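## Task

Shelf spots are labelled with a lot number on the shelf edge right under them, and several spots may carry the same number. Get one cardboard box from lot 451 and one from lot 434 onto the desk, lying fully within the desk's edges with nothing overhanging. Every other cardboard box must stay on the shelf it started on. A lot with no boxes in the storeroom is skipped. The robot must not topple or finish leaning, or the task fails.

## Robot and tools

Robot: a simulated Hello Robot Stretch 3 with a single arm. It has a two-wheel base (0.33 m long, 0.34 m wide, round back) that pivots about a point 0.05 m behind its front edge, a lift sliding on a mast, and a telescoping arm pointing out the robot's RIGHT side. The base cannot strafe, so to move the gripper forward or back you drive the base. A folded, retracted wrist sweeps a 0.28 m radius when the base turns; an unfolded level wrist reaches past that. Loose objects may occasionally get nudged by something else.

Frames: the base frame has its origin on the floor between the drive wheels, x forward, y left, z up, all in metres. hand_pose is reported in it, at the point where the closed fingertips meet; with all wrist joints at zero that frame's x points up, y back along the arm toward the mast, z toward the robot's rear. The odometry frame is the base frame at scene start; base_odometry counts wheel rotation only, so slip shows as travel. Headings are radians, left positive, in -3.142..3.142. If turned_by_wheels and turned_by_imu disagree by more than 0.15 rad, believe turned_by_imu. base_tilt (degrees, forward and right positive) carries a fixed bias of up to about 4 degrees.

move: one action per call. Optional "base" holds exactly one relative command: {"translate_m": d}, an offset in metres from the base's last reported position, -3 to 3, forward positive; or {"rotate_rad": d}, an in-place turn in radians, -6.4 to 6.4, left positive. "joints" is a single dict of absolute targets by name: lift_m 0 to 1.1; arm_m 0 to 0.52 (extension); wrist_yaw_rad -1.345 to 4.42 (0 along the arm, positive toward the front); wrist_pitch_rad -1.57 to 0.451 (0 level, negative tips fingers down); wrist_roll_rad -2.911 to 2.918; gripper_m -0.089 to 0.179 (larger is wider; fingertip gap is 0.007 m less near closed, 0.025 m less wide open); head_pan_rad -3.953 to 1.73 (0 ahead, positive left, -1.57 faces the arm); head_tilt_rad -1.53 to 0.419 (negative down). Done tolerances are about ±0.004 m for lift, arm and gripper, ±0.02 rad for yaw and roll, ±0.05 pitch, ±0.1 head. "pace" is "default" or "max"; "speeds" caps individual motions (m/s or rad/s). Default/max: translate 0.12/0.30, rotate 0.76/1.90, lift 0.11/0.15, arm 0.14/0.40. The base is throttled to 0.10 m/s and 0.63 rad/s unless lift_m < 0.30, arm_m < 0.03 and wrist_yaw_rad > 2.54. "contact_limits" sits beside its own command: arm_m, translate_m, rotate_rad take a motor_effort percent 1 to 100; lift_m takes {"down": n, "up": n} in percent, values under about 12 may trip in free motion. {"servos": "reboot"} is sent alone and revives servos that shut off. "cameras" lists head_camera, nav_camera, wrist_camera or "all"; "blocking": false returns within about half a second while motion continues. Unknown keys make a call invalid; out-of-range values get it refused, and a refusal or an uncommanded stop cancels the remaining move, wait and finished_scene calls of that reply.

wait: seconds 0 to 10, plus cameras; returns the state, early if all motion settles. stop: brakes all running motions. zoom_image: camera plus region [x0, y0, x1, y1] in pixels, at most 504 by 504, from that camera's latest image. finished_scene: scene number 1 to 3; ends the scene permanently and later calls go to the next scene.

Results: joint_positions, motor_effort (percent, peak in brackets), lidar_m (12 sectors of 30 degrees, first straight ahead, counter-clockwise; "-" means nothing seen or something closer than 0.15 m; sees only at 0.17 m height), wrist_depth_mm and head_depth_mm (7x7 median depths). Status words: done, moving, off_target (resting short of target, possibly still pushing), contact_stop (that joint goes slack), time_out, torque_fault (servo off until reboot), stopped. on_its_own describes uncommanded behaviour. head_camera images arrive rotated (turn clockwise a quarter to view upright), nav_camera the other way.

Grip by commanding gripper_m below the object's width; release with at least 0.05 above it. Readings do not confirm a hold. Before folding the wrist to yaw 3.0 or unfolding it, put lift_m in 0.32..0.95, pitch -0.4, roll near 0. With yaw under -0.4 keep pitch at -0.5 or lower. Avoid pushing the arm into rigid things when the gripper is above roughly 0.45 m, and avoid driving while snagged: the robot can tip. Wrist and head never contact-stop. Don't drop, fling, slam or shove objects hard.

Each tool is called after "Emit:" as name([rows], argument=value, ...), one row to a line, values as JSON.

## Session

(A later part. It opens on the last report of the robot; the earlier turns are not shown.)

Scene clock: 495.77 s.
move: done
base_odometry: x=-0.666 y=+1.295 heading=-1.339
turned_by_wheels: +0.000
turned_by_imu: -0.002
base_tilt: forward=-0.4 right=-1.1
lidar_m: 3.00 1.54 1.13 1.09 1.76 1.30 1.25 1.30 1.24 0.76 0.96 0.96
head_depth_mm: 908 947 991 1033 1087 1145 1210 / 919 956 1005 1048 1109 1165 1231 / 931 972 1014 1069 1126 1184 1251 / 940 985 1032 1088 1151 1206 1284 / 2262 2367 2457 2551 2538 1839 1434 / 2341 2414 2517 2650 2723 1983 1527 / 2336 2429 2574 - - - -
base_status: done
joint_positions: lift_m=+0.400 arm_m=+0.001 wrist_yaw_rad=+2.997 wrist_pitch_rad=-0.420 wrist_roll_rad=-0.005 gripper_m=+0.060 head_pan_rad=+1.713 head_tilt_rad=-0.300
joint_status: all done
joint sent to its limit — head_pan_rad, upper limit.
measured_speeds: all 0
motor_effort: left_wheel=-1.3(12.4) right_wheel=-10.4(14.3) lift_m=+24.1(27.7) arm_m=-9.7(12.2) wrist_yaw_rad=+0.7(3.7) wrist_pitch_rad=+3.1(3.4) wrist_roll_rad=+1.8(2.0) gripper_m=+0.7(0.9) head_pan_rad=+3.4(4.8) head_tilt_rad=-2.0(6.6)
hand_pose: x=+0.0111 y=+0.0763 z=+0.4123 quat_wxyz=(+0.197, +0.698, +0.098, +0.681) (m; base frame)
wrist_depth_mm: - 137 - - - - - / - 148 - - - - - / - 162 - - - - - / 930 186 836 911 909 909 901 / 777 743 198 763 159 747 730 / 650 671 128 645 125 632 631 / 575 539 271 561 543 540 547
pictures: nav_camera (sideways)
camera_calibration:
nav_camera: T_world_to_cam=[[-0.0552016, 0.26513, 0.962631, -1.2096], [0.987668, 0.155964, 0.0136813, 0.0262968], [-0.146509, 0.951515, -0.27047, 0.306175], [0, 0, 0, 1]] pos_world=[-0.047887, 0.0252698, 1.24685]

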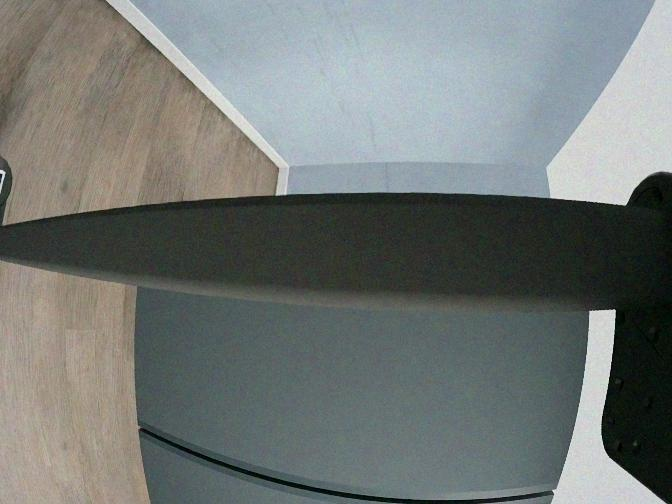

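Emit:
move(base={"translate_m":-0.6}, joints={"lift_m":0.29,"head_pan_rad":-1.57,"head_tilt_rad":-0.25})

Emit:
move(base={"rotate_rad":1.571})

Emit:
move(base={"translate_m":1.6}, joints={"head_pan_rad":-1.57}, pace="max", contact_limits={"translate_m":50}, cameras=["nav_camera"])

Scene clock: 514.00 s.
move: done
base_odometry: x=-0.804 y=+1.879 heading=-1.339
turned_by_wheels: +0.000
turned_by_imu: +0.000
base_tilt: forward=-0.3 right=-1.2
lidar_m: 3.60 1.54 1.16 1.44 0.93 0.68 0.66 0.68 0.94 1.19 1.05 1.05
head_depth_mm: 1049 1084 1130 1164 1217 1282 1328 / 1042 1078 1121 1172 1221 1270 1327 / 1040 1079 1124 1161 1219 1272 1327 / 1039 1074 1117 1168 1214 1273 1326 / 1038 1078 1114 1167 1214 1268 1325 / 1037 1073 1118 1163 1213 1272 1323 / 1039 1078 1120 1160 1207 1260 1321
base_status: done
joint_positions: lift_m=+0.290 arm_m=+0.001 wrist_yaw_rad=+2.997 wrist_pitch_rad=-0.419 wrist_roll_rad=-0.005 gripper_m=+0.060 head_pan_rad=-1.570 head_tilt_rad=-0.250
joint_status: all done
measured_speeds: all 0
motor_effort: left_wheel=-2.1(11.2) right_wheel=-12.0(14.1) lift_m=+24.3(25.9) arm_m=-7.6(9.2) wrist_yaw_rad=+1.8(4.2) wrist_pitch_rad=+3.0(3.2) wrist_roll_rad=+1.7(2.0) gripper_m=+0.2(0.9) head_pan_rad=+3.3(5.4) head_tilt_rad=+5.8(9.0)
hand_pose: x=+0.0111 y=+0.0764 z=+0.3024 quat_wxyz=(+0.197, +0.698, +0.098, +0.681) (m; base frame)
wrist_depth_mm: - 137 - - - - - / - 148 - - - - - / 888 162 871 928 910 891 890 / 734 187 671 720 718 712 711 / 609 581 196 602 159 593 584 / 523 520 128 512 126 508 504 / 442 97 267 279 433 433 443
camera_calibration:
head_camera: T_world_to_cam=[[-0.046447, 0.196072, -0.979489, 1.29068], [0.997513, -0.0429391, -0.0558972, 0.0662915], [-0.0530182, -0.979649, -0.19359, 0.207849], [0, 0, 0, 1]] pos_world=[0.00484141, -0.0465997, 1.30815]
nav_camera: T_world_to_cam=[[0.0172166, -0.221742, 0.974953, -1.22608], [-0.999792, -0.0144449, 0.0143699, 0.037595], [0.0108966, -0.974998, -0.221945, 0.241974], [0, 0, 0, 1]] pos_world=[0.0560595, -0.0354065, 1.24854]
wrist_camera: T_world_to_cam=[[0.994202, -0.105507, -0.0207499, 0.00993318], [-0.0781752, -0.576724, -0.81319, 0.323354], [0.0738302, 0.810097, -0.581628, 0.279406], [0, 0, 0, 1]] pos_world=[-0.00522586, -0.0388115, 0.425665]

Scene clock: 517.37 s.
move: done
base_odometry: x=-0.804 y=+1.879 heading=+0.231
turned_by_wheels: +1.571
turned_by_imu: +1.546
base_tilt: forward=-0.4 right=-1.1
lidar_m: 1.37 0.94 0.68 0.66 0.68 0.93 1.19 1.07 1.05 3.59 1.56 1.15
head_depth_mm: 2639 3234 3105 3017 1517 1191 1647 / 2642 3781 3808 - 1914 2138 1646 / 2667 3692 3916 - 3230 2159 1614 / 2518 3649 3920 - 3217 2150 1621 / 2737 3632 3742 - 3182 2134 1603 / 2724 3638 3771 - 3187 2117 1606 / 2765 3657 3311 3360 2997 2109 1604
base_status: done
joint_positions: lift_m=+0.290 arm_m=+0.001 wrist_yaw_rad=+2.997 wrist_pitch_rad=-0.419 wrist_roll_rad=-0.005 gripper_m=+0.060 head_pan_rad=-1.570 head_tilt_rad=-0.250
joint_status: not commanded
measured_speeds: all 0
motor_effort: left_wheel=-8.5(12.9) right_wheel=+8.5(13.5) lift_m=+24.1(25.2) arm_m=-12.9(13.6) wrist_yaw_rad=+1.7(3.6) wrist_pitch_rad=+3.0(3.2) wrist_roll_rad=+1.7(2.0) gripper_m=+0.8(0.9) head_pan_rad=+3.0(4.1) head_tilt_rad=+5.1(6.1)
hand_pose: x=+0.0111 y=+0.0764 z=+0.3024 quat_wxyz=(+0.197, +0.698, +0.098, +0.681) (m; base frame)
wrist_depth_mm: 606 137 618 627 - - - / - 148 - - - - - / - 162 170 - - 809 814 / 717 186 222 735 716 714 717 / 609 589 195 598 159 591 595 / 518 515 128 508 126 510 511 / 439 97 266 279 434 434 440
camera_calibration:
head_camera: T_world_to_cam=[[-0.046477, 0.195776, -0.979547, 1.29074], [0.997522, -0.0427561, -0.0558753, 0.0662709], [-0.0528207, -0.979716, -0.193304, 0.207471], [0, 0, 0, 1]] pos_world=[0.00484189, -0.0466006, 1.30815]
nav_camera: T_world_to_cam=[[0.0172396, -0.221455, 0.975018, -1.22616], [-0.999791, -0.0145429, 0.0143745, 0.0375864], [0.0109963, -0.975062, -0.221659, 0.24161], [0, 0, 0, 1]] pos_world=[0.0560601, -0.0354072, 1.24854]
wrist_camera: T_world_to_cam=[[0.994202, -0.105507, -0.0207499, 0.00993318], [-0.0781752, -0.576724, -0.81319, 0.323354], [0.0738302, 0.810097, -0.581628, 0.279406], [0, 0, 0, 1]] pos_world=[-0.00522586, -0.0388115, 0.425665]

Scene clock: 524.10 s.
move: done
base_odometry: x=+0.753 y=+2.245 heading=+0.231
turned_by_wheels: +0.000
turned_by_imu: +0.001
base_tilt: forward=-0.2 right=-1.1
lidar_m: 0.97 0.95 0.69 0.67 0.69 0.94 2.57 0.50 0.37 0.36 1.38 1.01
head_depth_mm: 284 295 307 319 333 348 364 / 285 294 306 318 332 348 363 / 1056 323 311 322 335 348 365 / 2387 2883 2061 2102 1274 1297 1044 / 2699 3778 3876 - 3192 2146 1615 / 2550 3708 3812 - 3168 2132 1607 / 2572 2841 2937 2992 2787 2127 1597
base_status: done
joint_positions: lift_m=+0.290 arm_m=+0.001 wrist_yaw_rad=+2.997 wrist_pitch_rad=-0.419 wrist_roll_rad=-0.005 gripper_m=+0.060 head_pan_rad=-1.570 head_tilt_rad=-0.250
joint_status: all done
measured_speeds: all 0
motor_effort: left_wheel=-0.1(13.4) right_wheel=+4.2(13.5) lift_m=+25.7(26.4) arm_m=-9.1(13.2) wrist_yaw_rad=+1.9(3.8) wrist_pitch_rad=+3.1(3.3) wrist_roll_rad=+1.6(1.9) gripper_m=+0.5(0.8) head_pan_rad=+2.6(3.9) head_tilt_rad=+3.7(5.4)
contact_limits: translate_m 50 (maximum 100)
hand_pose: x=+0.0110 y=+0.0764 z=+0.3024 quat_wxyz=(+0.197, +0.698, +0.098, +0.681) (m; base frame)
wrist_depth_mm: 606 137 620 - - - - / - 147 - - - - - / - 162 170 - - 817 845 / 709 187 669 737 715 710 706 / 608 591 196 599 159 595 591 / 521 520 128 508 126 511 499 / 440 98 266 280 433 429 442
pictures: nav_camera (sideways)
camera_calibration:
nav_camera: T_world_to_cam=[[0.0172396, -0.221455, 0.975018, -1.22616], [-0.999791, -0.0145429, 0.0143745, 0.0375864], [0.0109963, -0.975062, -0.221659, 0.24161], [0, 0, 0, 1]] pos_world=[0.0560601, -0.0354072, 1.24854]

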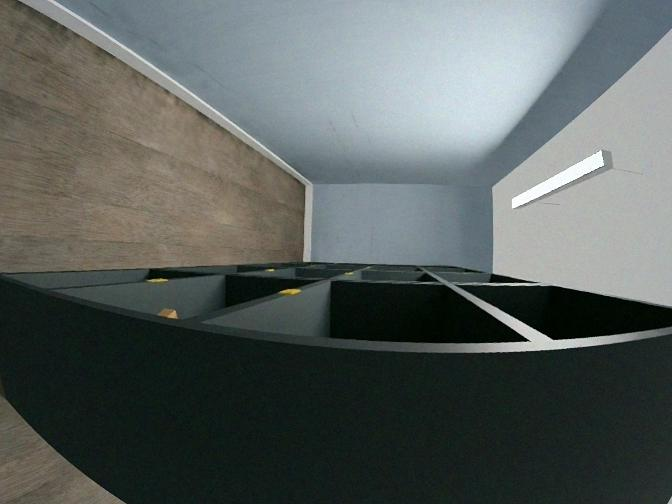

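Emit:
move(base={"translate_m":0.5})

Emit:
move(base={"rotate_rad":-1.571})

Emit:
move(base={"translate_m":0.9}, joints={"head_pan_rad":-1.57,"head_tilt_rad":-0.4}, cameras=["nav_camera","head_camera"])

Emit:
move(base={"translate_m":1.0}, cameras=["nav_camera","head_camera"])

Scene clock: 540.47 s.
move: done
base_odometry: x=+1.240 y=+2.360 heading=+0.231
turned_by_wheels: +0.000
turned_by_imu: +0.000
base_tilt: forward=-0.4 right=-1.3
lidar_m: 0.47 0.49 0.67 0.67 0.69 0.94 2.58 0.64 1.34 1.88 0.68 0.49
head_depth_mm: 2295 2003 2067 1734 1728 1382 1395 / 2639 2861 2094 2190 2190 2072 1639 / 2662 3703 3835 - 3154 2185 1620 / 2537 3729 3820 - 3186 2159 1621 / 2705 3678 3790 - 3173 2158 1625 / 2088 2145 2209 2281 2347 2053 1607 / 1393 1411 1433 1461 1492 1513 1508
base_status: done
joint_positions: lift_m=+0.290 arm_m=+0.001 wrist_yaw_rad=+2.997 wrist_pitch_rad=-0.419 wrist_roll_rad=-0.005 gripper_m=+0.060 head_pan_rad=-1.570 head_tilt_rad=-0.250
joint_status: not commanded
measured_speeds: all 0
motor_effort: left_wheel=+0.5(11.8) right_wheel=+10.2(12.9) lift_m=+27.6(28.3) arm_m=-4.9(8.9) wrist_yaw_rad=+0.9(3.3) wrist_pitch_rad=+3.0(3.2) wrist_roll_rad=+1.8(1.9) gripper_m=+0.6(1.0) head_pan_rad=+1.7(3.0) head_tilt_rad=+1.5(3.6)
hand_pose: x=+0.0110 y=+0.0764 z=+0.3024 quat_wxyz=(+0.197, +0.698, +0.098, +0.681) (m; base frame)
wrist_depth_mm: 616 137 629 - - 690 514 / - 147 - - - 719 523 / - 162 170 - - 799 511 / 704 187 679 731 719 707 529 / 607 588 196 597 159 595 531 / 524 515 128 507 126 508 506 / 441 98 266 279 432 429 440
camera_calibration:
head_camera: T_world_to_cam=[[-0.046477, 0.195776, -0.979547, 1.29074], [0.997522, -0.0427561, -0.0558753, 0.0662709], [-0.0528207, -0.979716, -0.193304, 0.207471], [0, 0, 0, 1]] pos_world=[0.00484189, -0.0466006, 1.30815]
nav_camera: T_world_to_cam=[[0.0172396, -0.221455, 0.975018, -1.22616], [-0.999791, -0.0145429, 0.0143745, 0.0375864], [0.0109963, -0.975062, -0.221659, 0.24161], [0, 0, 0, 1]] pos_world=[0.0560601, -0.0354072, 1.24854]
wrist_camera: T_world_to_cam=[[0.99424, -0.10515, -0.0207585, 0.01005], [-0.0779765, -0.576764, -0.813181, 0.323342], [0.0735335, 0.810115, -0.581641, 0.279418], [0, 0, 0, 1]] pos_world=[-0.00532559, -0.0388117, 0.425665]

Scene clock: 543.83 s.
move: done
base_odometry: x=+1.240 y=+2.360 heading=-1.340
turned_by_wheels: -1.571
turned_by_imu: -1.546
base_tilt: forward=-0.2 right=-1.1
lidar_m: 1.78 0.67 0.49 0.48 0.50 0.68 0.67 0.70 0.96 2.70 0.64 1.34
head_depth_mm: 1951 1911 1865 1855 1812 1806 1589 / 2488 2867 2746 2697 2620 2167 1636 / 2644 3024 3130 3287 3215 2180 1625 / 2710 2960 3085 3266 3213 2167 1620 / 2703 3002 3126 3186 3220 2145 1608 / 2720 2989 3106 3214 2988 2144 1609 / 2746 2980 3049 3171 2681 1929 1506
base_status: done
joint_positions: lift_m=+0.290 arm_m=+0.001 wrist_yaw_rad=+2.997 wrist_pitch_rad=-0.419 wrist_roll_rad=-0.005 gripper_m=+0.060 head_pan_rad=-1.570 head_tilt_rad=-0.250
joint_status: not commanded
measured_speeds: all 0
motor_effort: left_wheel=+7.8(11.7) right_wheel=-9.2(13.6) lift_m=+28.0(28.9) arm_m=-12.2(12.2) wrist_yaw_rad=+1.2(3.2) wrist_pitch_rad=+3.2(3.2) wrist_roll_rad=+1.6(1.9) gripper_m=+0.2(0.8) head_pan_rad=+1.9(2.6) head_tilt_rad=+1.6(2.4)
hand_pose: x=+0.0110 y=+0.0764 z=+0.3024 quat_wxyz=(+0.197, +0.698, +0.098, +0.681) (m; base frame)
wrist_depth_mm: 448 138 466 479 489 499 511 / 489 148 504 519 528 534 548 / 528 162 192 - - - - / - 178 189 - - - 652 / 585 565 194 598 159 595 587 / 524 517 128 512 126 506 502 / 436 97 267 280 433 429 440
camera_calibration:
head_camera: T_world_to_cam=[[-0.046477, 0.195776, -0.979547, 1.29074], [0.997522, -0.0427561, -0.0558753, 0.0662709], [-0.0528207, -0.979716, -0.193304, 0.207471], [0, 0, 0, 1]] pos_world=[0.00484189, -0.0466006, 1.30815]
nav_camera: T_world_to_cam=[[0.0172396, -0.221455, 0.975018, -1.22616], [-0.999791, -0.0145429, 0.0143745, 0.0375864], [0.0109963, -0.975062, -0.221659, 0.24161], [0, 0, 0, 1]] pos_world=[0.0560601, -0.0354072, 1.24854]
wrist_camera: T_world_to_cam=[[0.99424, -0.10515, -0.0207585, 0.01005], [-0.0779765, -0.576764, -0.813181, 0.323342], [0.0735335, 0.810115, -0.581641, 0.279418], [0, 0, 0, 1]] pos_world=[-0.00532559, -0.0388117, 0.425665]

Scene clock: 552.63 s.
move: done
base_odometry: x=+1.446 y=+1.484 heading=-1.340
turned_by_wheels: +0.000
turned_by_imu: +0.001
base_tilt: forward=-0.3 right=-1.3
lidar_m: 1.74 0.66 0.48 0.47 0.49 0.67 1.56 0.76 0.74 0.99 0.63 1.38
head_depth_mm: 435 877 939 959 638 1074 850 / 443 878 935 949 630 1066 844 / 450 878 940 930 625 1062 816 / 459 880 935 923 621 1056 832 / 466 876 931 906 648 1048 830 / 476 877 935 900 643 1037 828 / 487 865 915 847 637 960 823
base_status: done
joint_positions: lift_m=+0.290 arm_m=+0.001 wrist_yaw_rad=+2.997 wrist_pitch_rad=-0.419 wrist_roll_rad=-0.005 gripper_m=+0.060 head_pan_rad=-1.570 head_tilt_rad=-0.400
joint_status: all done
measured_speeds: all 0
motor_effort: left_wheel=+3.3(13.6) right_wheel=+7.2(10.5) lift_m=+30.4(30.5) arm_m=-10.7(13.5) wrist_yaw_rad=+2.0(3.3) wrist_pitch_rad=+3.1(3.2) wrist_roll_rad=+1.4(2.0) gripper_m=+0.1(1.3) head_pan_rad=+1.0(3.4) head_tilt_rad=-3.6(6.7)
hand_pose: x=+0.0110 y=+0.0764 z=+0.3024 quat_wxyz=(+0.197, +0.698, +0.098, +0.681) (m; base frame)
wrist_depth_mm: 444 137 456 470 482 493 501 / 482 148 492 514 522 528 542 / 528 162 196 540 - - - / - 179 188 - - - 656 / 589 563 193 599 159 589 594 / 518 517 128 517 126 506 506 / 440 98 268 279 432 432 441
pictures: head_camera (sideways), nav_camera (sideways)
camera_calibration:
head_camera: T_world_to_cam=[[-0.0466449, 0.340195, -0.939197, 1.23805], [0.997509, -0.0339425, -0.0618355, 0.0740231], [-0.0529149, -0.939742, -0.337765, 0.395559], [0, 0, 0, 1]] pos_world=[0.0048411, -0.0469444, 1.30096]
nav_camera: T_world_to_cam=[[0.0173743, -0.364942, 0.930868, -1.16853], [-0.999789, -0.0165797, 0.0121607, 0.0404768], [0.0109956, -0.930883, -0.365153, 0.428407], [0, 0, 0, 1]] pos_world=[0.05606, -0.0269781, 1.24369]

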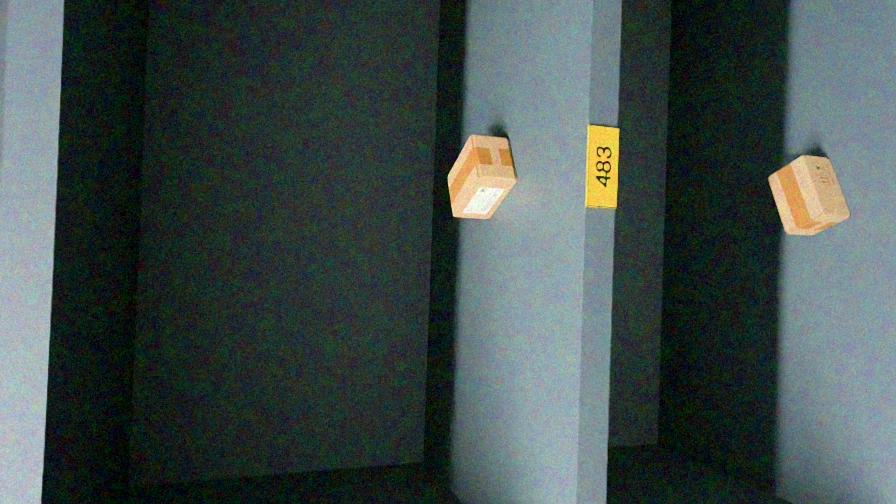

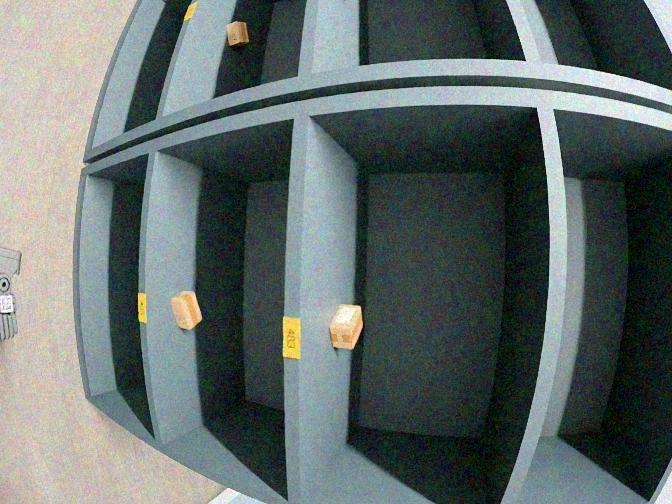

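Scene clock: 562.27 s.
move: done
base_odometry: x=+1.676 y=+0.511 heading=-1.340
turned_by_wheels: +0.000
turned_by_imu: +0.001
base_tilt: forward=-0.3 right=-1.0
lidar_m: 1.70 0.64 0.47 0.46 0.47 0.65 1.87 0.79 0.81 1.00 0.62 1.33
head_depth_mm: 490 885 950 960 635 1075 849 / 446 885 946 947 631 1067 843 / 451 887 944 934 660 1061 841 / 459 888 946 921 654 1051 834 / 468 886 946 910 648 1047 831 / 478 888 945 899 644 1045 828 / 488 760 779 766 638 832 794
base_status: done
joint_positions: lift_m=+0.290 arm_m=+0.001 wrist_yaw_rad=+2.997 wrist_pitch_rad=-0.419 wrist_roll_rad=-0.005 gripper_m=+0.060 head_pan_rad=-1.570 head_tilt_rad=-0.400
joint_status: not commanded
measured_speeds: all 0
motor_effort: left_wheel=+4.4(11.6) right_wheel=+5.6(11.0) lift_m=+30.9(31.7) arm_m=-8.3(11.0) wrist_yaw_rad=+2.1(3.5) wrist_pitch_rad=+3.1(3.2) wrist_roll_rad=+1.8(1.9) gripper_m=+0.4(1.0) head_pan_rad=+0.6(1.8) head_tilt_rad=-3.9(5.0)
hand_pose: x=+0.0110 y=+0.0764 z=+0.3024 quat_wxyz=(+0.197, +0.698, +0.098, +0.681) (m; base frame)
wrist_depth_mm: 436 137 450 459 470 480 492 / 472 148 486 502 513 526 533 / 511 162 517 536 535 - - / - 179 188 - - - - / 592 562 193 600 159 595 589 / 519 514 128 510 126 508 503 / 443 98 265 278 434 430 439
pictures: head_camera (sideways), nav_camera (sideways)
camera_calibration:
head_camera: T_world_to_cam=[[-0.0466449, 0.340195, -0.939197, 1.23805], [0.997509, -0.0339425, -0.0618355, 0.0740231], [-0.0529149, -0.939742, -0.337765, 0.395559], [0, 0, 0, 1]] pos_world=[0.0048411, -0.0469444, 1.30096]
nav_camera: T_world_to_cam=[[0.0173743, -0.364942, 0.930868, -1.16853], [-0.999789, -0.0165797, 0.0121607, 0.0404768], [0.0109956, -0.930883, -0.365153, 0.428407], [0, 0, 0, 1]] pos_world=[0.05606, -0.0269781, 1.24369]

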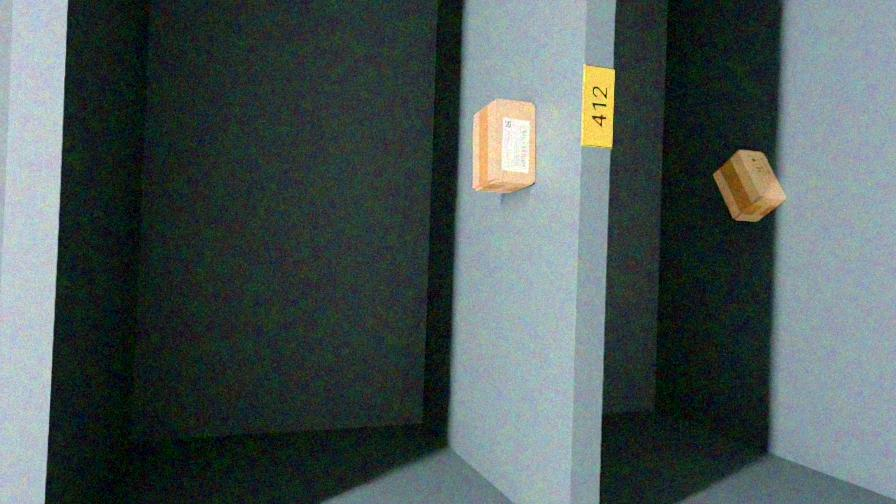

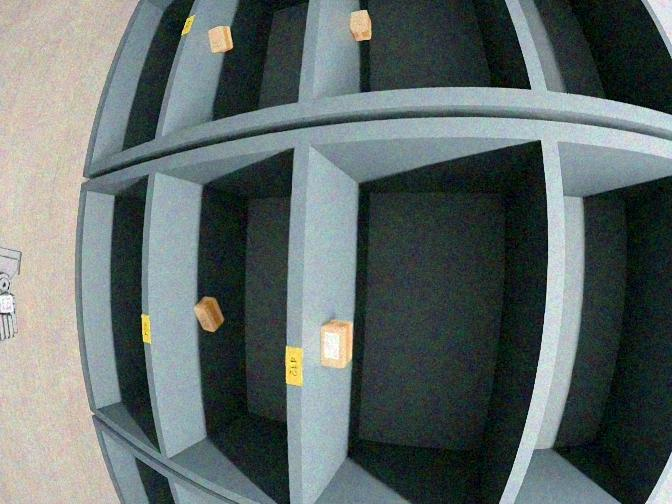

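Emit:
zoom_image(camera="nav_camera", region=[110, 290, 180, 360])

Emit:
zoom_image(camera="nav_camera", region=[160, 0, 230, 60])

Emit:
move(base={"translate_m":0.9}, joints={"head_tilt_rad":-0.65}, cameras=["nav_camera","head_camera"])

Scaled by 7.200 from the camera's 672x504 image, which has a finer 792x594 frame.

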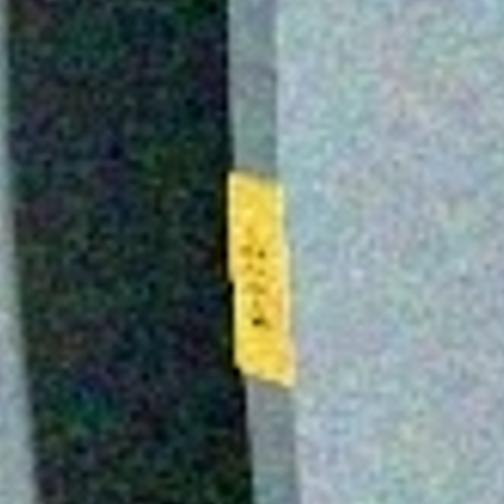

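Scaled by 7.200 from the camera's 672x504 image, which has a finer 792x594 frame.

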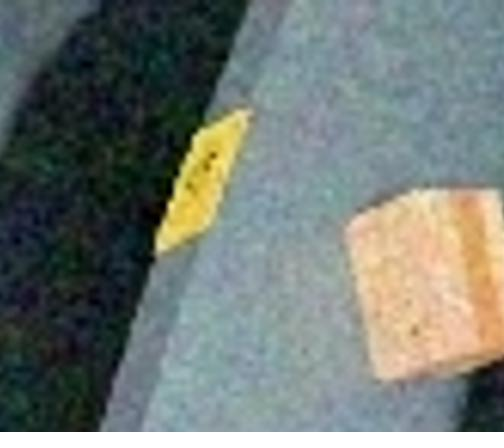

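Scene clock: 578.43 s.
move: done
base_odometry: x=+1.882 y=-0.365 heading=-1.340
turned_by_wheels: +0.000
turned_by_imu: +0.001
base_tilt: forward=-0.4 right=-1.3
lidar_m: 1.30 0.62 0.46 0.45 0.46 0.64 1.83 0.78 0.76 1.01 0.64 1.34
head_depth_mm: 822 913 804 1163 1052 927 1141 / 824 913 788 1162 1044 925 1148 / 825 914 758 1168 1038 918 1146 / 824 917 770 1166 1029 915 1147 / 828 915 761 1168 1022 1232 1139 / 832 918 749 1169 1017 1220 1137 / 811 879 740 867 941 915 1107
base_status: done
joint_positions: lift_m=+0.290 arm_m=+0.001 wrist_yaw_rad=+2.997 wrist_pitch_rad=-0.419 wrist_roll_rad=-0.005 gripper_m=+0.060 head_pan_rad=-1.570 head_tilt_rad=-0.650
joint_status: all done
measured_speeds: all 0
motor_effort: left_wheel=+2.8(12.8) right_wheel=+7.5(10.5) lift_m=+29.6(30.8) arm_m=-5.7(7.9) wrist_yaw_rad=+1.0(3.6) wrist_pitch_rad=+3.1(3.2) wrist_roll_rad=+1.8(2.0) gripper_m=+0.0(1.0) head_pan_rad=-0.1(1.1) head_tilt_rad=+3.2(6.1)
hand_pose: x=+0.0110 y=+0.0764 z=+0.3024 quat_wxyz=(+0.197, +0.698, +0.098, +0.681) (m; base frame)
wrist_depth_mm: 424 137 446 453 463 467 482 / 459 148 474 490 500 515 528 / 500 163 515 528 537 - - / 540 183 188 - - - - / 584 568 193 592 156 589 592 / 520 512 128 508 126 506 503 / 440 98 265 277 432 431 442
pictures: head_camera (sideways), nav_camera (sideways)
camera_calibration:
head_camera: T_world_to_cam=[[-0.0468177, 0.562013, -0.825802, 1.09009], [0.997496, -0.0175711, -0.0685099, 0.0826843], [-0.0530137, -0.826942, -0.559783, 0.684388], [0, 0, 0, 1]] pos_world=[0.00484029, -0.0452431, 1.28897]
nav_camera: T_world_to_cam=[[0.0175786, -0.583882, 0.811648, -1.01303], [-0.999786, -0.0191098, 0.00790605, 0.0460327], [0.0108942, -0.811613, -0.584093, 0.713333], [0, 0, 0, 1]] pos_world=[0.0560593, -0.011662, 1.23852]

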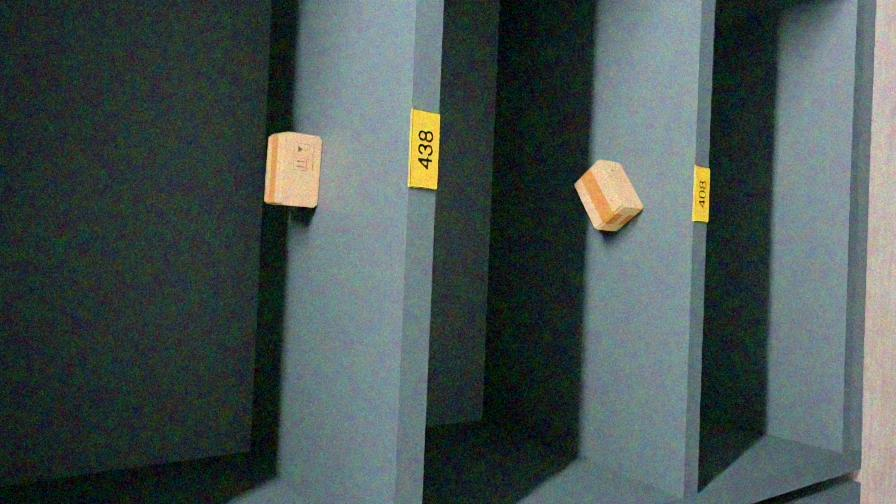

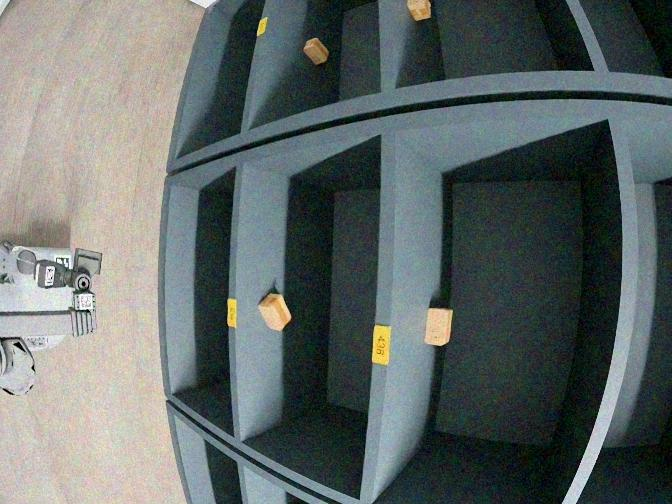

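Emit:
move(base={"translate_m":0.75}, cameras=["nav_camera","head_camera"])

Scene clock: 590.00 s.
move: done
base_odometry: x=+2.053 y=-1.095 heading=-1.340
turned_by_wheels: +0.000
turned_by_imu: +0.000
base_tilt: forward=-0.3 right=-1.3
lidar_m: 0.55 0.58 0.45 0.44 0.45 0.63 1.81 1.38 0.66 1.02 0.76 0.57
head_depth_mm: 831 906 806 819 898 903 1117 / 832 921 791 1130 1043 926 1137 / 833 922 783 1174 1036 1251 1158 / 832 920 771 1180 1031 1240 1154 / 835 927 698 1179 1016 1235 1142 / 833 928 752 1168 1018 1224 1139 / 836 925 739 1165 1013 1226 1141
base_status: done
joint_positions: lift_m=+0.290 arm_m=+0.001 wrist_yaw_rad=+2.997 wrist_pitch_rad=-0.419 wrist_roll_rad=-0.005 gripper_m=+0.060 head_pan_rad=-1.570 head_tilt_rad=-0.650
joint_status: not commanded
measured_speeds: all 0
motor_effort: left_wheel=+8.4(11.5) right_wheel=+1.8(10.8) lift_m=+29.0(30.1) arm_m=-2.2(5.0) wrist_yaw_rad=+1.8(3.2) wrist_pitch_rad=+3.2(3.2) wrist_roll_rad=+1.7(2.0) gripper_m=+0.2(1.0) head_pan_rad=-1.2(1.6) head_tilt_rad=+3.4(3.9)
hand_pose: x=+0.0110 y=+0.0764 z=+0.3024 quat_wxyz=(+0.197, +0.698, +0.098, +0.681) (m; base frame)
wrist_depth_mm: 414 137 433 443 451 461 473 / 450 147 465 481 496 506 514 / 493 162 501 522 530 541 - / 534 187 188 - - - - / 575 569 194 577 154 587 595 / 523 515 128 511 126 503 506 / 438 98 267 281 433 433 441
pictures: head_camera (sideways), nav_camera (sideways)
camera_calibration:
head_camera: T_world_to_cam=[[-0.0468177, 0.562013, -0.825802, 1.09009], [0.997496, -0.0175711, -0.0685099, 0.0826843], [-0.0530137, -0.826942, -0.559783, 0.684388], [0, 0, 0, 1]] pos_world=[0.00484029, -0.0452431, 1.28897]
nav_camera: T_world_to_cam=[[0.0175786, -0.583882, 0.811648, -1.01303], [-0.999786, -0.0191098, 0.00790605, 0.0460327], [0.0108942, -0.811613, -0.584093, 0.713333], [0, 0, 0, 1]] pos_world=[0.0560593, -0.011662, 1.23852]

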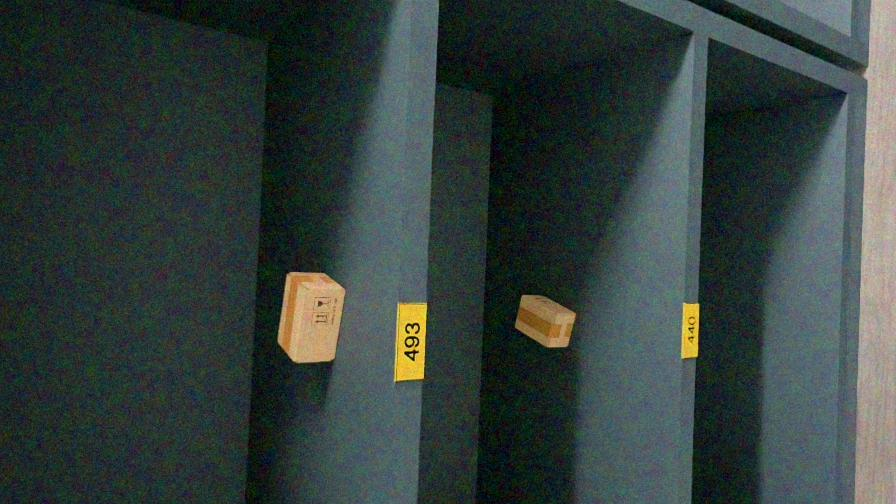

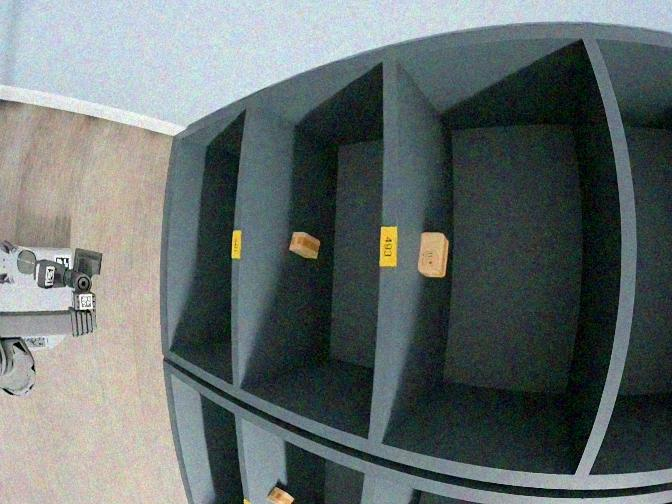

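Emit:
move(base={"translate_m":-1.7}, cameras=["nav_camera","head_camera"])

Emit:
move(base={"translate_m":-0.7}, cameras=["nav_camera","head_camera"])

Scene clock: 610.03 s.
move: time_out
base_odometry: x=+1.676 y=+0.507 heading=-1.340
turned_by_wheels: +0.000
turned_by_imu: -0.002
base_tilt: forward=-0.3 right=-1.2
lidar_m: 1.70 0.64 0.47 0.46 0.47 0.65 1.88 0.79 0.81 0.99 0.61 1.32
head_depth_mm: 814 904 806 640 1054 929 1153 / 815 904 748 1150 1045 922 1145 / 815 903 733 1159 1001 916 1139 / 815 909 772 1155 1030 912 1129 / 814 905 763 1158 1019 908 1127 / 819 907 749 1005 1019 900 1119 / 738 752 701 736 814 879 1067
base_status: translate_m time_out (by the wheels' count: -1.6459 of -1.7000)
joint_positions: lift_m=+0.290 arm_m=+0.001 wrist_yaw_rad=+2.997 wrist_pitch_rad=-0.419 wrist_roll_rad=-0.005 gripper_m=+0.060 head_pan_rad=-1.570 head_tilt_rad=-0.650
joint_status: not commanded
measured_speeds: all 0
motor_effort: left_wheel=-0.1(11.1) right_wheel=+0.0(14.5) lift_m=+27.6(29.5) arm_m=+2.4(2.7) wrist_yaw_rad=+1.7(3.1) wrist_pitch_rad=+3.1(3.2) wrist_roll_rad=+1.8(2.0) gripper_m=+0.6(1.1) head_pan_rad=-2.4(3.1) head_tilt_rad=+2.8(4.1)
hand_pose: x=+0.0110 y=+0.0764 z=+0.3024 quat_wxyz=(+0.197, +0.698, +0.098, +0.681) (m; base frame)
wrist_depth_mm: 433 137 450 459 475 482 494 / 469 148 485 501 512 524 535 / 513 163 518 533 547 - - / - 180 188 - - - - / 583 569 193 598 159 600 593 / 517 513 129 509 126 508 508 / 440 97 265 278 434 432 440
pictures: head_camera (sideways), nav_camera (sideways)
camera_calibration:
head_camera: T_world_to_cam=[[-0.0468177, 0.562013, -0.825802, 1.09009], [0.997496, -0.0175711, -0.0685099, 0.0826843], [-0.0530137, -0.826942, -0.559783, 0.684388], [0, 0, 0, 1]] pos_world=[0.00484029, -0.0452431, 1.28897]
nav_camera: T_world_to_cam=[[0.0175786, -0.583882, 0.811648, -1.01303], [-0.999786, -0.0191098, 0.00790605, 0.0460327], [0.0108942, -0.811613, -0.584093, 0.713333], [0, 0, 0, 1]] pos_world=[0.0560593, -0.011662, 1.23852]

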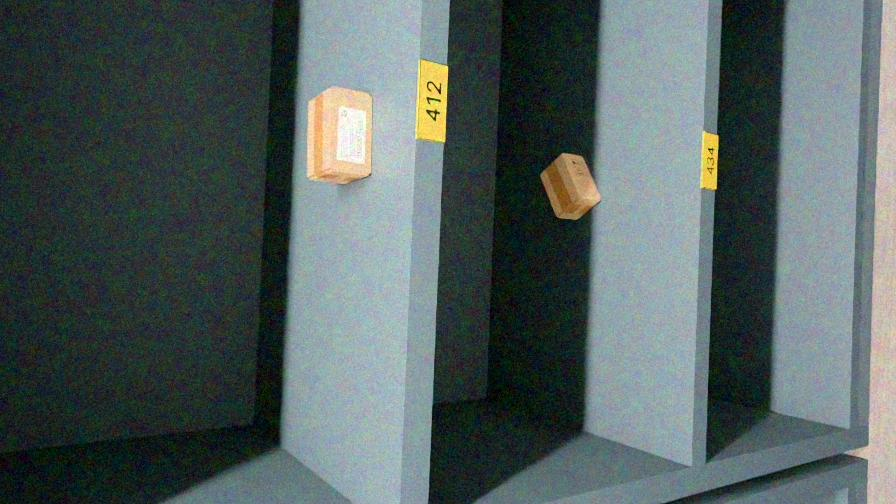

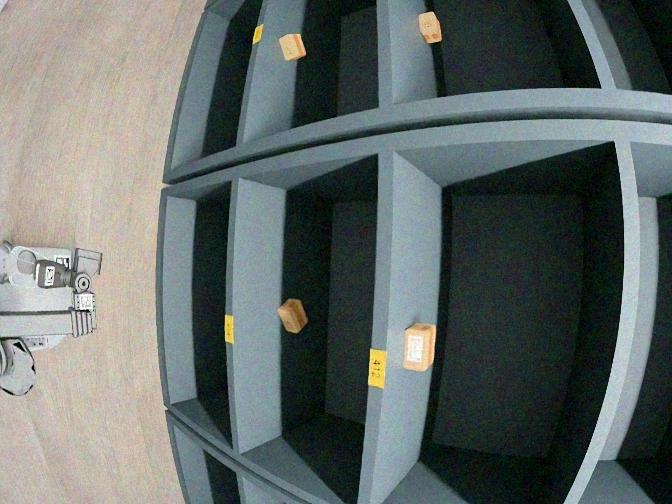

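not run: a stop that you did not command came earlier in this reply.

Emit:
move(base={"translate_m":-0.11}, joints={"lift_m":0.68,"gripper_m":0.1})

Emit:
move(joints={"wrist_yaw_rad":0})

Emit:
move(joints={"wrist_pitch_rad":-0.6,"gripper_m":0.179,"arm_m":0.16}, cameras=["wrist_camera","head_camera"])

Scene clock: 626.20 s.
move: done
base_odometry: x=+1.651 y=+0.614 heading=-1.339
turned_by_wheels: +0.000
turned_by_imu: +0.000
base_tilt: forward=-0.3 right=-1.2
lidar_m: 1.70 0.64 0.47 0.46 0.48 0.65 1.88 0.77 0.72 1.00 0.67 1.42
head_depth_mm: 814 901 804 640 1057 927 1128 / 811 903 793 1151 1042 921 1139 / 816 904 783 1150 1043 915 1133 / 816 902 685 1154 997 910 1130 / 815 903 763 1158 1023 903 1128 / 819 905 754 1157 1016 901 1129 / 818 905 744 987 1002 895 1117
base_status: done
joint_positions: lift_m=+0.680 arm_m=+0.001 wrist_yaw_rad=+2.997 wrist_pitch_rad=-0.419 wrist_roll_rad=-0.005 gripper_m=+0.100 head_pan_rad=-1.570 head_tilt_rad=-0.650
joint_status: all done
measured_speeds: all 0
motor_effort: left_wheel=-4.0(11.7) right_wheel=-7.0(9.6) lift_m=+28.7(34.4) arm_m=+3.8(4.1) wrist_yaw_rad=+2.4(3.2) wrist_pitch_rad=+3.0(3.2) wrist_roll_rad=+1.7(1.9) gripper_m=+0.7(80.2) head_pan_rad=-3.2(3.6) head_tilt_rad=+3.0(3.7)
hand_pose: x=+0.0110 y=+0.0764 z=+0.6924 quat_wxyz=(+0.197, +0.698, +0.098, +0.681) (m; base frame)
wrist_depth_mm: 431 137 448 462 474 486 498 / 474 148 486 502 517 524 532 / 513 162 520 536 - - - / - 179 188 - - - - / - - 150 - - - - / - - 147 - - - - / - 124 271 844 829 806 844
camera_calibration:
head_camera: T_world_to_cam=[[-0.0468177, 0.562013, -0.825802, 1.09009], [0.997496, -0.0175711, -0.0685099, 0.0826843], [-0.0530137, -0.826942, -0.559783, 0.684388], [0, 0, 0, 1]] pos_world=[0.00484029, -0.0452431, 1.28897]
nav_camera: T_world_to_cam=[[0.0175786, -0.583882, 0.811648, -1.01303], [-0.999786, -0.0191098, 0.00790605, 0.0460327], [0.0108942, -0.811613, -0.584093, 0.713333], [0, 0, 0, 1]] pos_world=[0.0560593, -0.011662, 1.23852]
wrist_camera: T_world_to_cam=[[0.994248, -0.105058, -0.0208219, 0.018201], [-0.0779648, -0.576658, -0.813257, 0.640549], [0.0734323, 0.810202, -0.581532, 0.506172], [0, 0, 0, 1]] pos_world=[-0.00532546, -0.0388119, 0.815665]

Scene clock: 628.70 s.
move: done
base_odometry: x=+1.651 y=+0.614 heading=-1.339
turned_by_wheels: +0.000
turned_by_imu: +0.000
base_tilt: forward=-0.3 right=-1.3
lidar_m: 1.70 0.64 0.47 0.46 0.48 0.66 1.88 0.77 0.72 1.00 0.67 1.42
head_depth_mm: 815 902 804 639 1057 930 1128 / 813 897 792 1155 1045 924 1138 / 815 902 784 1152 1040 913 1129 / 816 902 683 1157 995 910 418 / 819 904 764 1151 1026 906 1123 / 814 904 753 1155 1021 898 1136 / 818 904 743 988 1002 893 1112
base_status: not commanded
joint_positions: lift_m=+0.680 arm_m=+0.001 wrist_yaw_rad=+0.003 wrist_pitch_rad=-0.419 wrist_roll_rad=-0.005 gripper_m=+0.100 head_pan_rad=-1.570 head_tilt_rad=-0.650
joint_status: all done
measured_speeds: all 0
motor_effort: left_wheel=-3.6(4.4) right_wheel=-7.5(8.3) lift_m=+22.9(29.0) arm_m=+4.4(5.1) wrist_yaw_rad=-2.7(6.7) wrist_pitch_rad=+3.0(3.2) wrist_roll_rad=+1.5(1.9) gripper_m=+0.9(1.2) head_pan_rad=-2.8(3.7) head_tilt_rad=+2.3(4.2)
hand_pose: x=-0.0208 y=-0.3698 z=+0.6924 quat_wxyz=(+0.694, +0.149, -0.689, -0.146) (m; base frame)
wrist_depth_mm: 459 - - - - - 676 / 464 - - - - - - / 468 - - 558 - - 542 / 466 486 487 480 482 476 469 / 439 433 415 417 414 407 403 / 499 - 131 - - - - / - 124 - - - 117 -
camera_calibration:
head_camera: T_world_to_cam=[[-0.0468177, 0.562013, -0.825802, 1.09009], [0.997496, -0.0175711, -0.0685099, 0.0826843], [-0.0530137, -0.826942, -0.559783, 0.684388], [0, 0, 0, 1]] pos_world=[0.00484029, -0.0452431, 1.28897]
nav_camera: T_world_to_cam=[[0.0175786, -0.583882, 0.811648, -1.01303], [-0.999786, -0.0191098, 0.00790605, 0.0460327], [0.0108942, -0.811613, -0.584093, 0.713333], [0, 0, 0, 1]] pos_world=[0.0560593, -0.011662, 1.23852]
wrist_camera: T_world_to_cam=[[-0.998902, -0.0419711, -0.020825, -0.0152152], [-0.00749538, 0.581893, -0.813231, 0.810683], [0.0462501, -0.812182, -0.581568, 0.26946], [0, 0, 0, 1]] pos_world=[-0.0215847, -0.253519, 0.815665]

Scene clock: 631.13 s.
move: done
base_odometry: x=+1.651 y=+0.614 heading=-1.339
turned_by_wheels: +0.000
turned_by_imu: +0.000
base_tilt: forward=-0.2 right=-1.2
lidar_m: 1.70 0.64 0.47 0.46 0.48 0.66 1.88 0.77 0.72 1.00 0.67 1.42
head_depth_mm: 814 902 803 639 1052 927 1117 / 814 901 792 1151 1041 848 373 / 814 904 784 1157 1039 437 437 / 818 906 683 1155 997 548 462 / 817 905 763 1158 1027 884 1128 / 818 905 754 1158 1014 903 1126 / 817 910 741 991 1005 894 1113
base_status: not commanded
joint_positions: lift_m=+0.680 arm_m=+0.160 wrist_yaw_rad=+0.003 wrist_pitch_rad=-0.610 wrist_roll_rad=-0.005 gripper_m=+0.179 head_pan_rad=-1.570 head_tilt_rad=-0.650
joint_status: all done
measured_speeds: all 0
motor_effort: left_wheel=-3.7(4.1) right_wheel=-7.9(8.3) lift_m=+27.9(28.4) arm_m=+13.8(15.1) wrist_yaw_rad=-2.8(4.3) wrist_pitch_rad=+1.5(3.4) wrist_roll_rad=+1.7(1.9) gripper_m=+0.5(84.1) head_pan_rad=-2.9(3.7) head_tilt_rad=+2.9(3.5)
hand_pose: x=-0.0210 y=-0.5012 z=+0.6522 quat_wxyz=(+0.677, +0.214, -0.672, -0.211) (m; base frame)
wrist_depth_mm: 460 - - - - - 548 / 461 510 502 462 493 487 483 / 427 424 424 403 415 407 407 / 367 363 359 358 354 351 350 / 320 310 316 313 310 310 308 / 122 140 298 292 290 286 273 / - - - - - - 105
pictures: head_camera (sideways), wrist_camera
camera_calibration:
head_camera: T_world_to_cam=[[-0.0467043, 0.562016, -0.825807, 1.0901], [0.997496, -0.0177191, -0.0684733, 0.0826303], [-0.0531156, -0.826936, -0.559781, 0.684386], [0, 0, 0, 1]] pos_world=[0.00484035, -0.0452432, 1.28897]
wrist_camera: T_world_to_cam=[[-0.998927, -0.0370548, -0.0277739, -0.0147812], [-0.00778716, 0.725635, -0.688036, 0.844731], [0.0456487, -0.687082, -0.725145, 0.295658], [0, 0, 0, 1]] pos_world=[-0.0216837, -0.410373, 0.79519]

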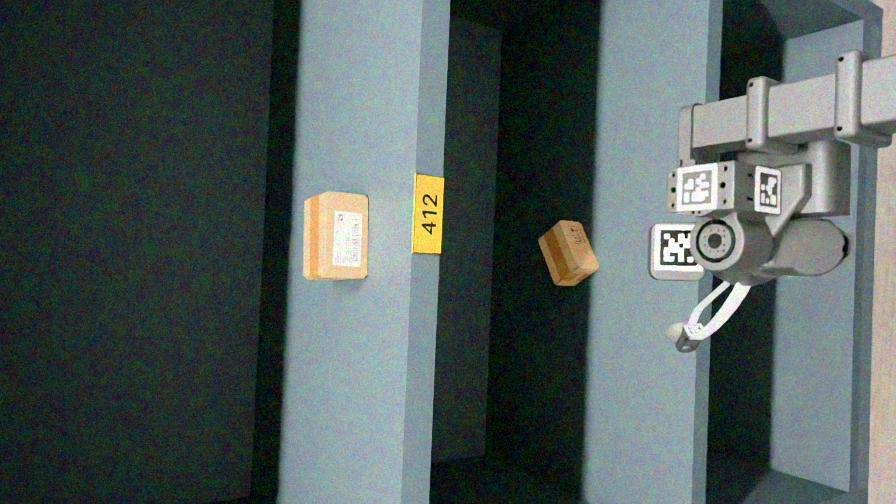

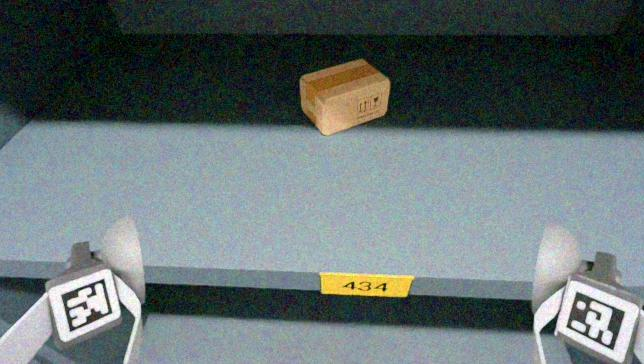

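Emit:
move(base={"translate_m":-0.108})

Emit:
move(joints={"wrist_yaw_rad":0.56,"arm_m":0.38,"lift_m":0.67}, cameras=["wrist_camera"])

Scene clock: 652.57 s.
move: done
base_odometry: x=+1.626 y=+0.719 heading=-1.339
turned_by_wheels: +0.000
turned_by_imu: +0.000
base_tilt: forward=-0.3 right=-1.2
lidar_m: 1.70 0.64 0.47 0.46 0.48 0.66 1.88 1.40 0.65 1.00 0.73 0.79
head_depth_mm: 812 901 802 639 951 888 1035 / 813 902 792 1149 1049 848 373 / 814 898 783 1149 1038 437 436 / 813 902 771 1146 1028 549 462 / 816 905 657 1156 984 881 1125 / 816 906 749 1154 1017 898 1124 / 818 907 739 1160 1012 895 1128
base_status: done
joint_positions: lift_m=+0.680 arm_m=+0.160 wrist_yaw_rad=+0.003 wrist_pitch_rad=-0.610 wrist_roll_rad=-0.005 gripper_m=+0.179 head_pan_rad=-1.570 head_tilt_rad=-0.650
joint_status: not commanded
measured_speeds: all 0
motor_effort: left_wheel=-1.7(8.8) right_wheel=-12.3(13.6) lift_m=+29.5(31.1) arm_m=+13.2(13.8) wrist_yaw_rad=-2.9(4.8) wrist_pitch_rad=+1.5(1.5) wrist_roll_rad=+1.8(2.0) gripper_m=+0.8(1.4) head_pan_rad=-3.1(3.5) head_tilt_rad=+2.7(3.5)
hand_pose: x=-0.0210 y=-0.5012 z=+0.6522 quat_wxyz=(+0.677, +0.214, -0.672, -0.211) (m; base frame)
wrist_depth_mm: - - - - - - - / 510 505 422 494 491 485 472 / 427 419 406 416 412 407 402 / 366 362 358 358 353 352 350 / 318 310 315 313 310 314 307 / 122 139 293 290 290 282 274 / - - - - - - 105
camera_calibration:
head_camera: T_world_to_cam=[[-0.0467043, 0.562016, -0.825807, 1.0901], [0.997496, -0.0177191, -0.0684733, 0.0826303], [-0.0531156, -0.826936, -0.559781, 0.684386], [0, 0, 0, 1]] pos_world=[0.00484035, -0.0452432, 1.28897]
nav_camera: T_world_to_cam=[[0.0175194, -0.583886, 0.811647, -1.01303], [-0.999789, -0.0189132, 0.00797463, 0.0459491], [0.0106946, -0.811616, -0.584094, 0.713345], [0, 0, 0, 1]] pos_world=[0.0560581, -0.0116616, 1.23852]
wrist_camera: T_world_to_cam=[[-0.998927, -0.0370548, -0.0277739, -0.0147812], [-0.00778716, 0.725635, -0.688036, 0.844731], [0.0456487, -0.687082, -0.725145, 0.295658], [0, 0, 0, 1]] pos_world=[-0.0216837, -0.410373, 0.79519]

Scene clock: 655.43 s.
move: done
base_odometry: x=+1.626 y=+0.719 heading=-1.339
turned_by_wheels: +0.000
turned_by_imu: +0.000
base_tilt: forward=-0.2 right=-1.2
lidar_m: 1.70 0.64 0.47 0.46 0.48 0.66 1.88 1.40 0.65 1.00 0.73 0.78
head_depth_mm: 812 900 802 638 950 889 1037 / 814 900 793 1147 1043 480 381 / 813 898 784 638 617 867 1134 / 811 901 771 1158 654 912 1130 / 813 904 655 1155 960 904 1124 / 818 906 745 1153 1015 899 1130 / 816 905 740 1153 1009 893 1128
base_status: not commanded
joint_positions: lift_m=+0.670 arm_m=+0.380 wrist_yaw_rad=+0.557 wrist_pitch_rad=-0.611 wrist_roll_rad=-0.005 gripper_m=+0.179 head_pan_rad=-1.570 head_tilt_rad=-0.650
joint_status: all done
measured_speeds: all 0
motor_effort: left_wheel=-1.6(2.2) right_wheel=-11.5(12.2) lift_m=+25.4(28.8) arm_m=+12.9(15.3) wrist_yaw_rad=+1.5(5.0) wrist_pitch_rad=+1.6(1.6) wrist_roll_rad=+1.6(1.8) gripper_m=+0.6(1.1) head_pan_rad=-2.7(3.4) head_tilt_rad=+2.6(3.6)
hand_pose: x=+0.0821 y=-0.6915 z=+0.6421 quat_wxyz=(+0.709, +0.390, -0.588, -0.018) (m; base frame)
wrist_depth_mm: 365 437 510 - - - - / 384 451 475 472 439 - - / 395 405 401 398 392 385 - / 350 346 344 342 271 337 335 / 307 295 301 293 243 295 295 / - 259 268 267 259 258 261 / 235 239 241 240 239 233 105
pictures: wrist_camera
camera_calibration:
wrist_camera: T_world_to_cam=[[-0.83021, -0.556746, -0.0280117, -0.292214], [-0.388227, 0.613516, -0.687661, 0.930207], [0.400038, -0.560028, -0.725492, 0.211869], [0, 0, 0, 1]] pos_world=[0.0337772, -0.614734, 0.78519]

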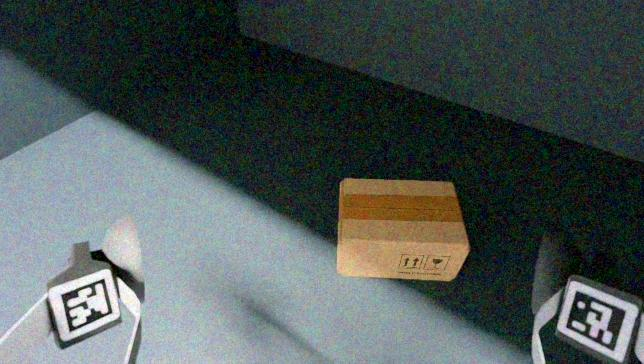

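Emit:
move(joints={"arm_m":0.465})

Emit:
move(joints={"lift_m":0.587}, speeds={"lift_m":0.04}, contact_limits={"lift_m":{"down":14}}, cameras=["wrist_camera"])

Scene clock: 667.57 s.
move: done
base_odometry: x=+1.626 y=+0.719 heading=-1.339
turned_by_wheels: +0.000
turned_by_imu: +0.000
base_tilt: forward=-0.2 right=-1.1
lidar_m: 1.71 0.64 0.48 0.46 0.48 0.66 1.89 1.40 0.65 1.00 0.73 0.79
head_depth_mm: 811 899 801 638 951 886 1035 / 811 897 793 1149 1044 476 373 / 812 900 782 670 709 890 1126 / 816 902 773 681 938 911 1124 / 819 906 656 794 993 899 1124 / 816 905 746 1159 986 897 1128 / 819 906 740 1156 1013 892 1124
base_status: not commanded
joint_positions: lift_m=+0.670 arm_m=+0.465 wrist_yaw_rad=+0.557 wrist_pitch_rad=-0.611 wrist_roll_rad=-0.005 gripper_m=+0.179 head_pan_rad=-1.570 head_tilt_rad=-0.650
joint_status: all done
measured_speeds: all 0
motor_effort: left_wheel=-1.8(2.2) right_wheel=-11.1(12.0) lift_m=+30.4(31.5) arm_m=+13.2(15.1) wrist_yaw_rad=+1.9(3.6) wrist_pitch_rad=+1.5(1.6) wrist_roll_rad=+1.6(1.8) gripper_m=+1.1(1.1) head_pan_rad=-2.4(3.2) head_tilt_rad=+2.7(3.1)
hand_pose: x=+0.0822 y=-0.7765 z=+0.6421 quat_wxyz=(+0.709, +0.390, -0.588, -0.018) (m; base frame)
wrist_depth_mm: 363 435 - - - - - / 382 448 472 - - - - / 396 405 401 398 384 - - / 350 344 347 342 337 337 - / 306 296 301 300 298 295 293 / - 257 267 213 253 258 261 / 235 238 242 193 199 234 105
camera_calibration:
head_camera: T_world_to_cam=[[-0.0467043, 0.562016, -0.825807, 1.0901], [0.997496, -0.0177191, -0.0684733, 0.0826303], [-0.0531156, -0.826936, -0.559781, 0.684386], [0, 0, 0, 1]] pos_world=[0.00484035, -0.0452432, 1.28897]
nav_camera: T_world_to_cam=[[0.0175194, -0.583886, 0.811647, -1.01303], [-0.999789, -0.0189132, 0.00797463, 0.0459491], [0.0106946, -0.811616, -0.584094, 0.713345], [0, 0, 0, 1]] pos_world=[0.0560581, -0.0116616, 1.23852]
wrist_camera: T_world_to_cam=[[-0.830154, -0.556824, -0.0281116, -0.339516], [-0.388237, 0.613528, -0.687644, 0.982352], [0.400144, -0.559937, -0.725503, 0.164335], [0, 0, 0, 1]] pos_world=[0.033777, -0.699734, 0.78519]

Scene clock: 670.13 s.
move: done
base_odometry: x=+1.626 y=+0.719 heading=-1.339
turned_by_wheels: +0.000
turned_by_imu: +0.000
base_tilt: forward=-0.5 right=-1.2
lidar_m: 1.71 0.64 0.47 0.46 0.48 0.66 1.88 1.40 0.65 1.00 0.73 0.79
head_depth_mm: 811 900 801 637 951 890 1038 / 814 900 792 1150 1045 893 1098 / 812 902 781 1148 748 593 1122 / 816 903 774 1156 783 910 1126 / 815 905 656 1150 960 906 1125 / 816 902 749 1162 1016 897 1121 / 819 904 741 1156 1007 894 1129
base_status: not commanded
joint_positions: lift_m=+0.587 arm_m=+0.465 wrist_yaw_rad=+0.557 wrist_pitch_rad=-0.611 wrist_roll_rad=-0.005 gripper_m=+0.179 head_pan_rad=-1.570 head_tilt_rad=-0.650
joint_status: all done
measured_speeds: all 0
motor_effort: left_wheel=-1.3(2.2) right_wheel=-11.8(12.5) lift_m=+22.8(27.1) arm_m=+8.7(13.0) wrist_yaw_rad=+2.5(3.2) wrist_pitch_rad=+1.5(1.6) wrist_roll_rad=+1.7(1.8) gripper_m=+0.6(1.2) head_pan_rad=-2.7(3.3) head_tilt_rad=+2.0(3.3)
contact_limits: lift_m down 14 (down: maximum 72; up: maximum 65)
hand_pose: x=+0.0822 y=-0.7765 z=+0.5591 quat_wxyz=(+0.709, +0.390, -0.588, -0.018) (m; base frame)
wrist_depth_mm: 365 398 397 370 - - - / 327 324 319 316 311 288 - / 271 270 267 266 264 260 257 / 232 231 231 160 158 224 223 / 204 201 192 139 142 197 197 / - 144 142 137 129 176 174 / 156 159 161 157 156 158 107
pictures: wrist_camera
camera_calibration:
wrist_camera: T_world_to_cam=[[-0.830154, -0.556824, -0.0281116, -0.341849], [-0.388237, 0.613528, -0.687644, 0.925277], [0.400144, -0.559937, -0.725503, 0.104119], [0, 0, 0, 1]] pos_world=[0.033777, -0.699734, 0.70219]

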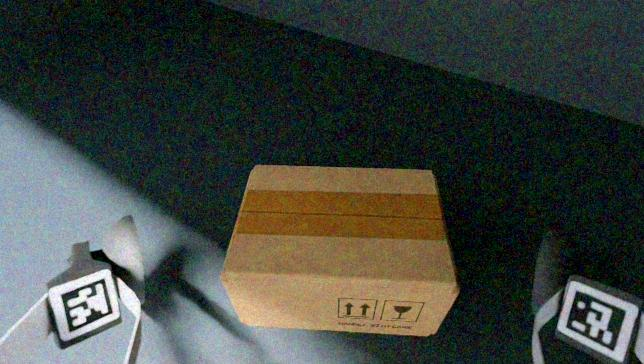

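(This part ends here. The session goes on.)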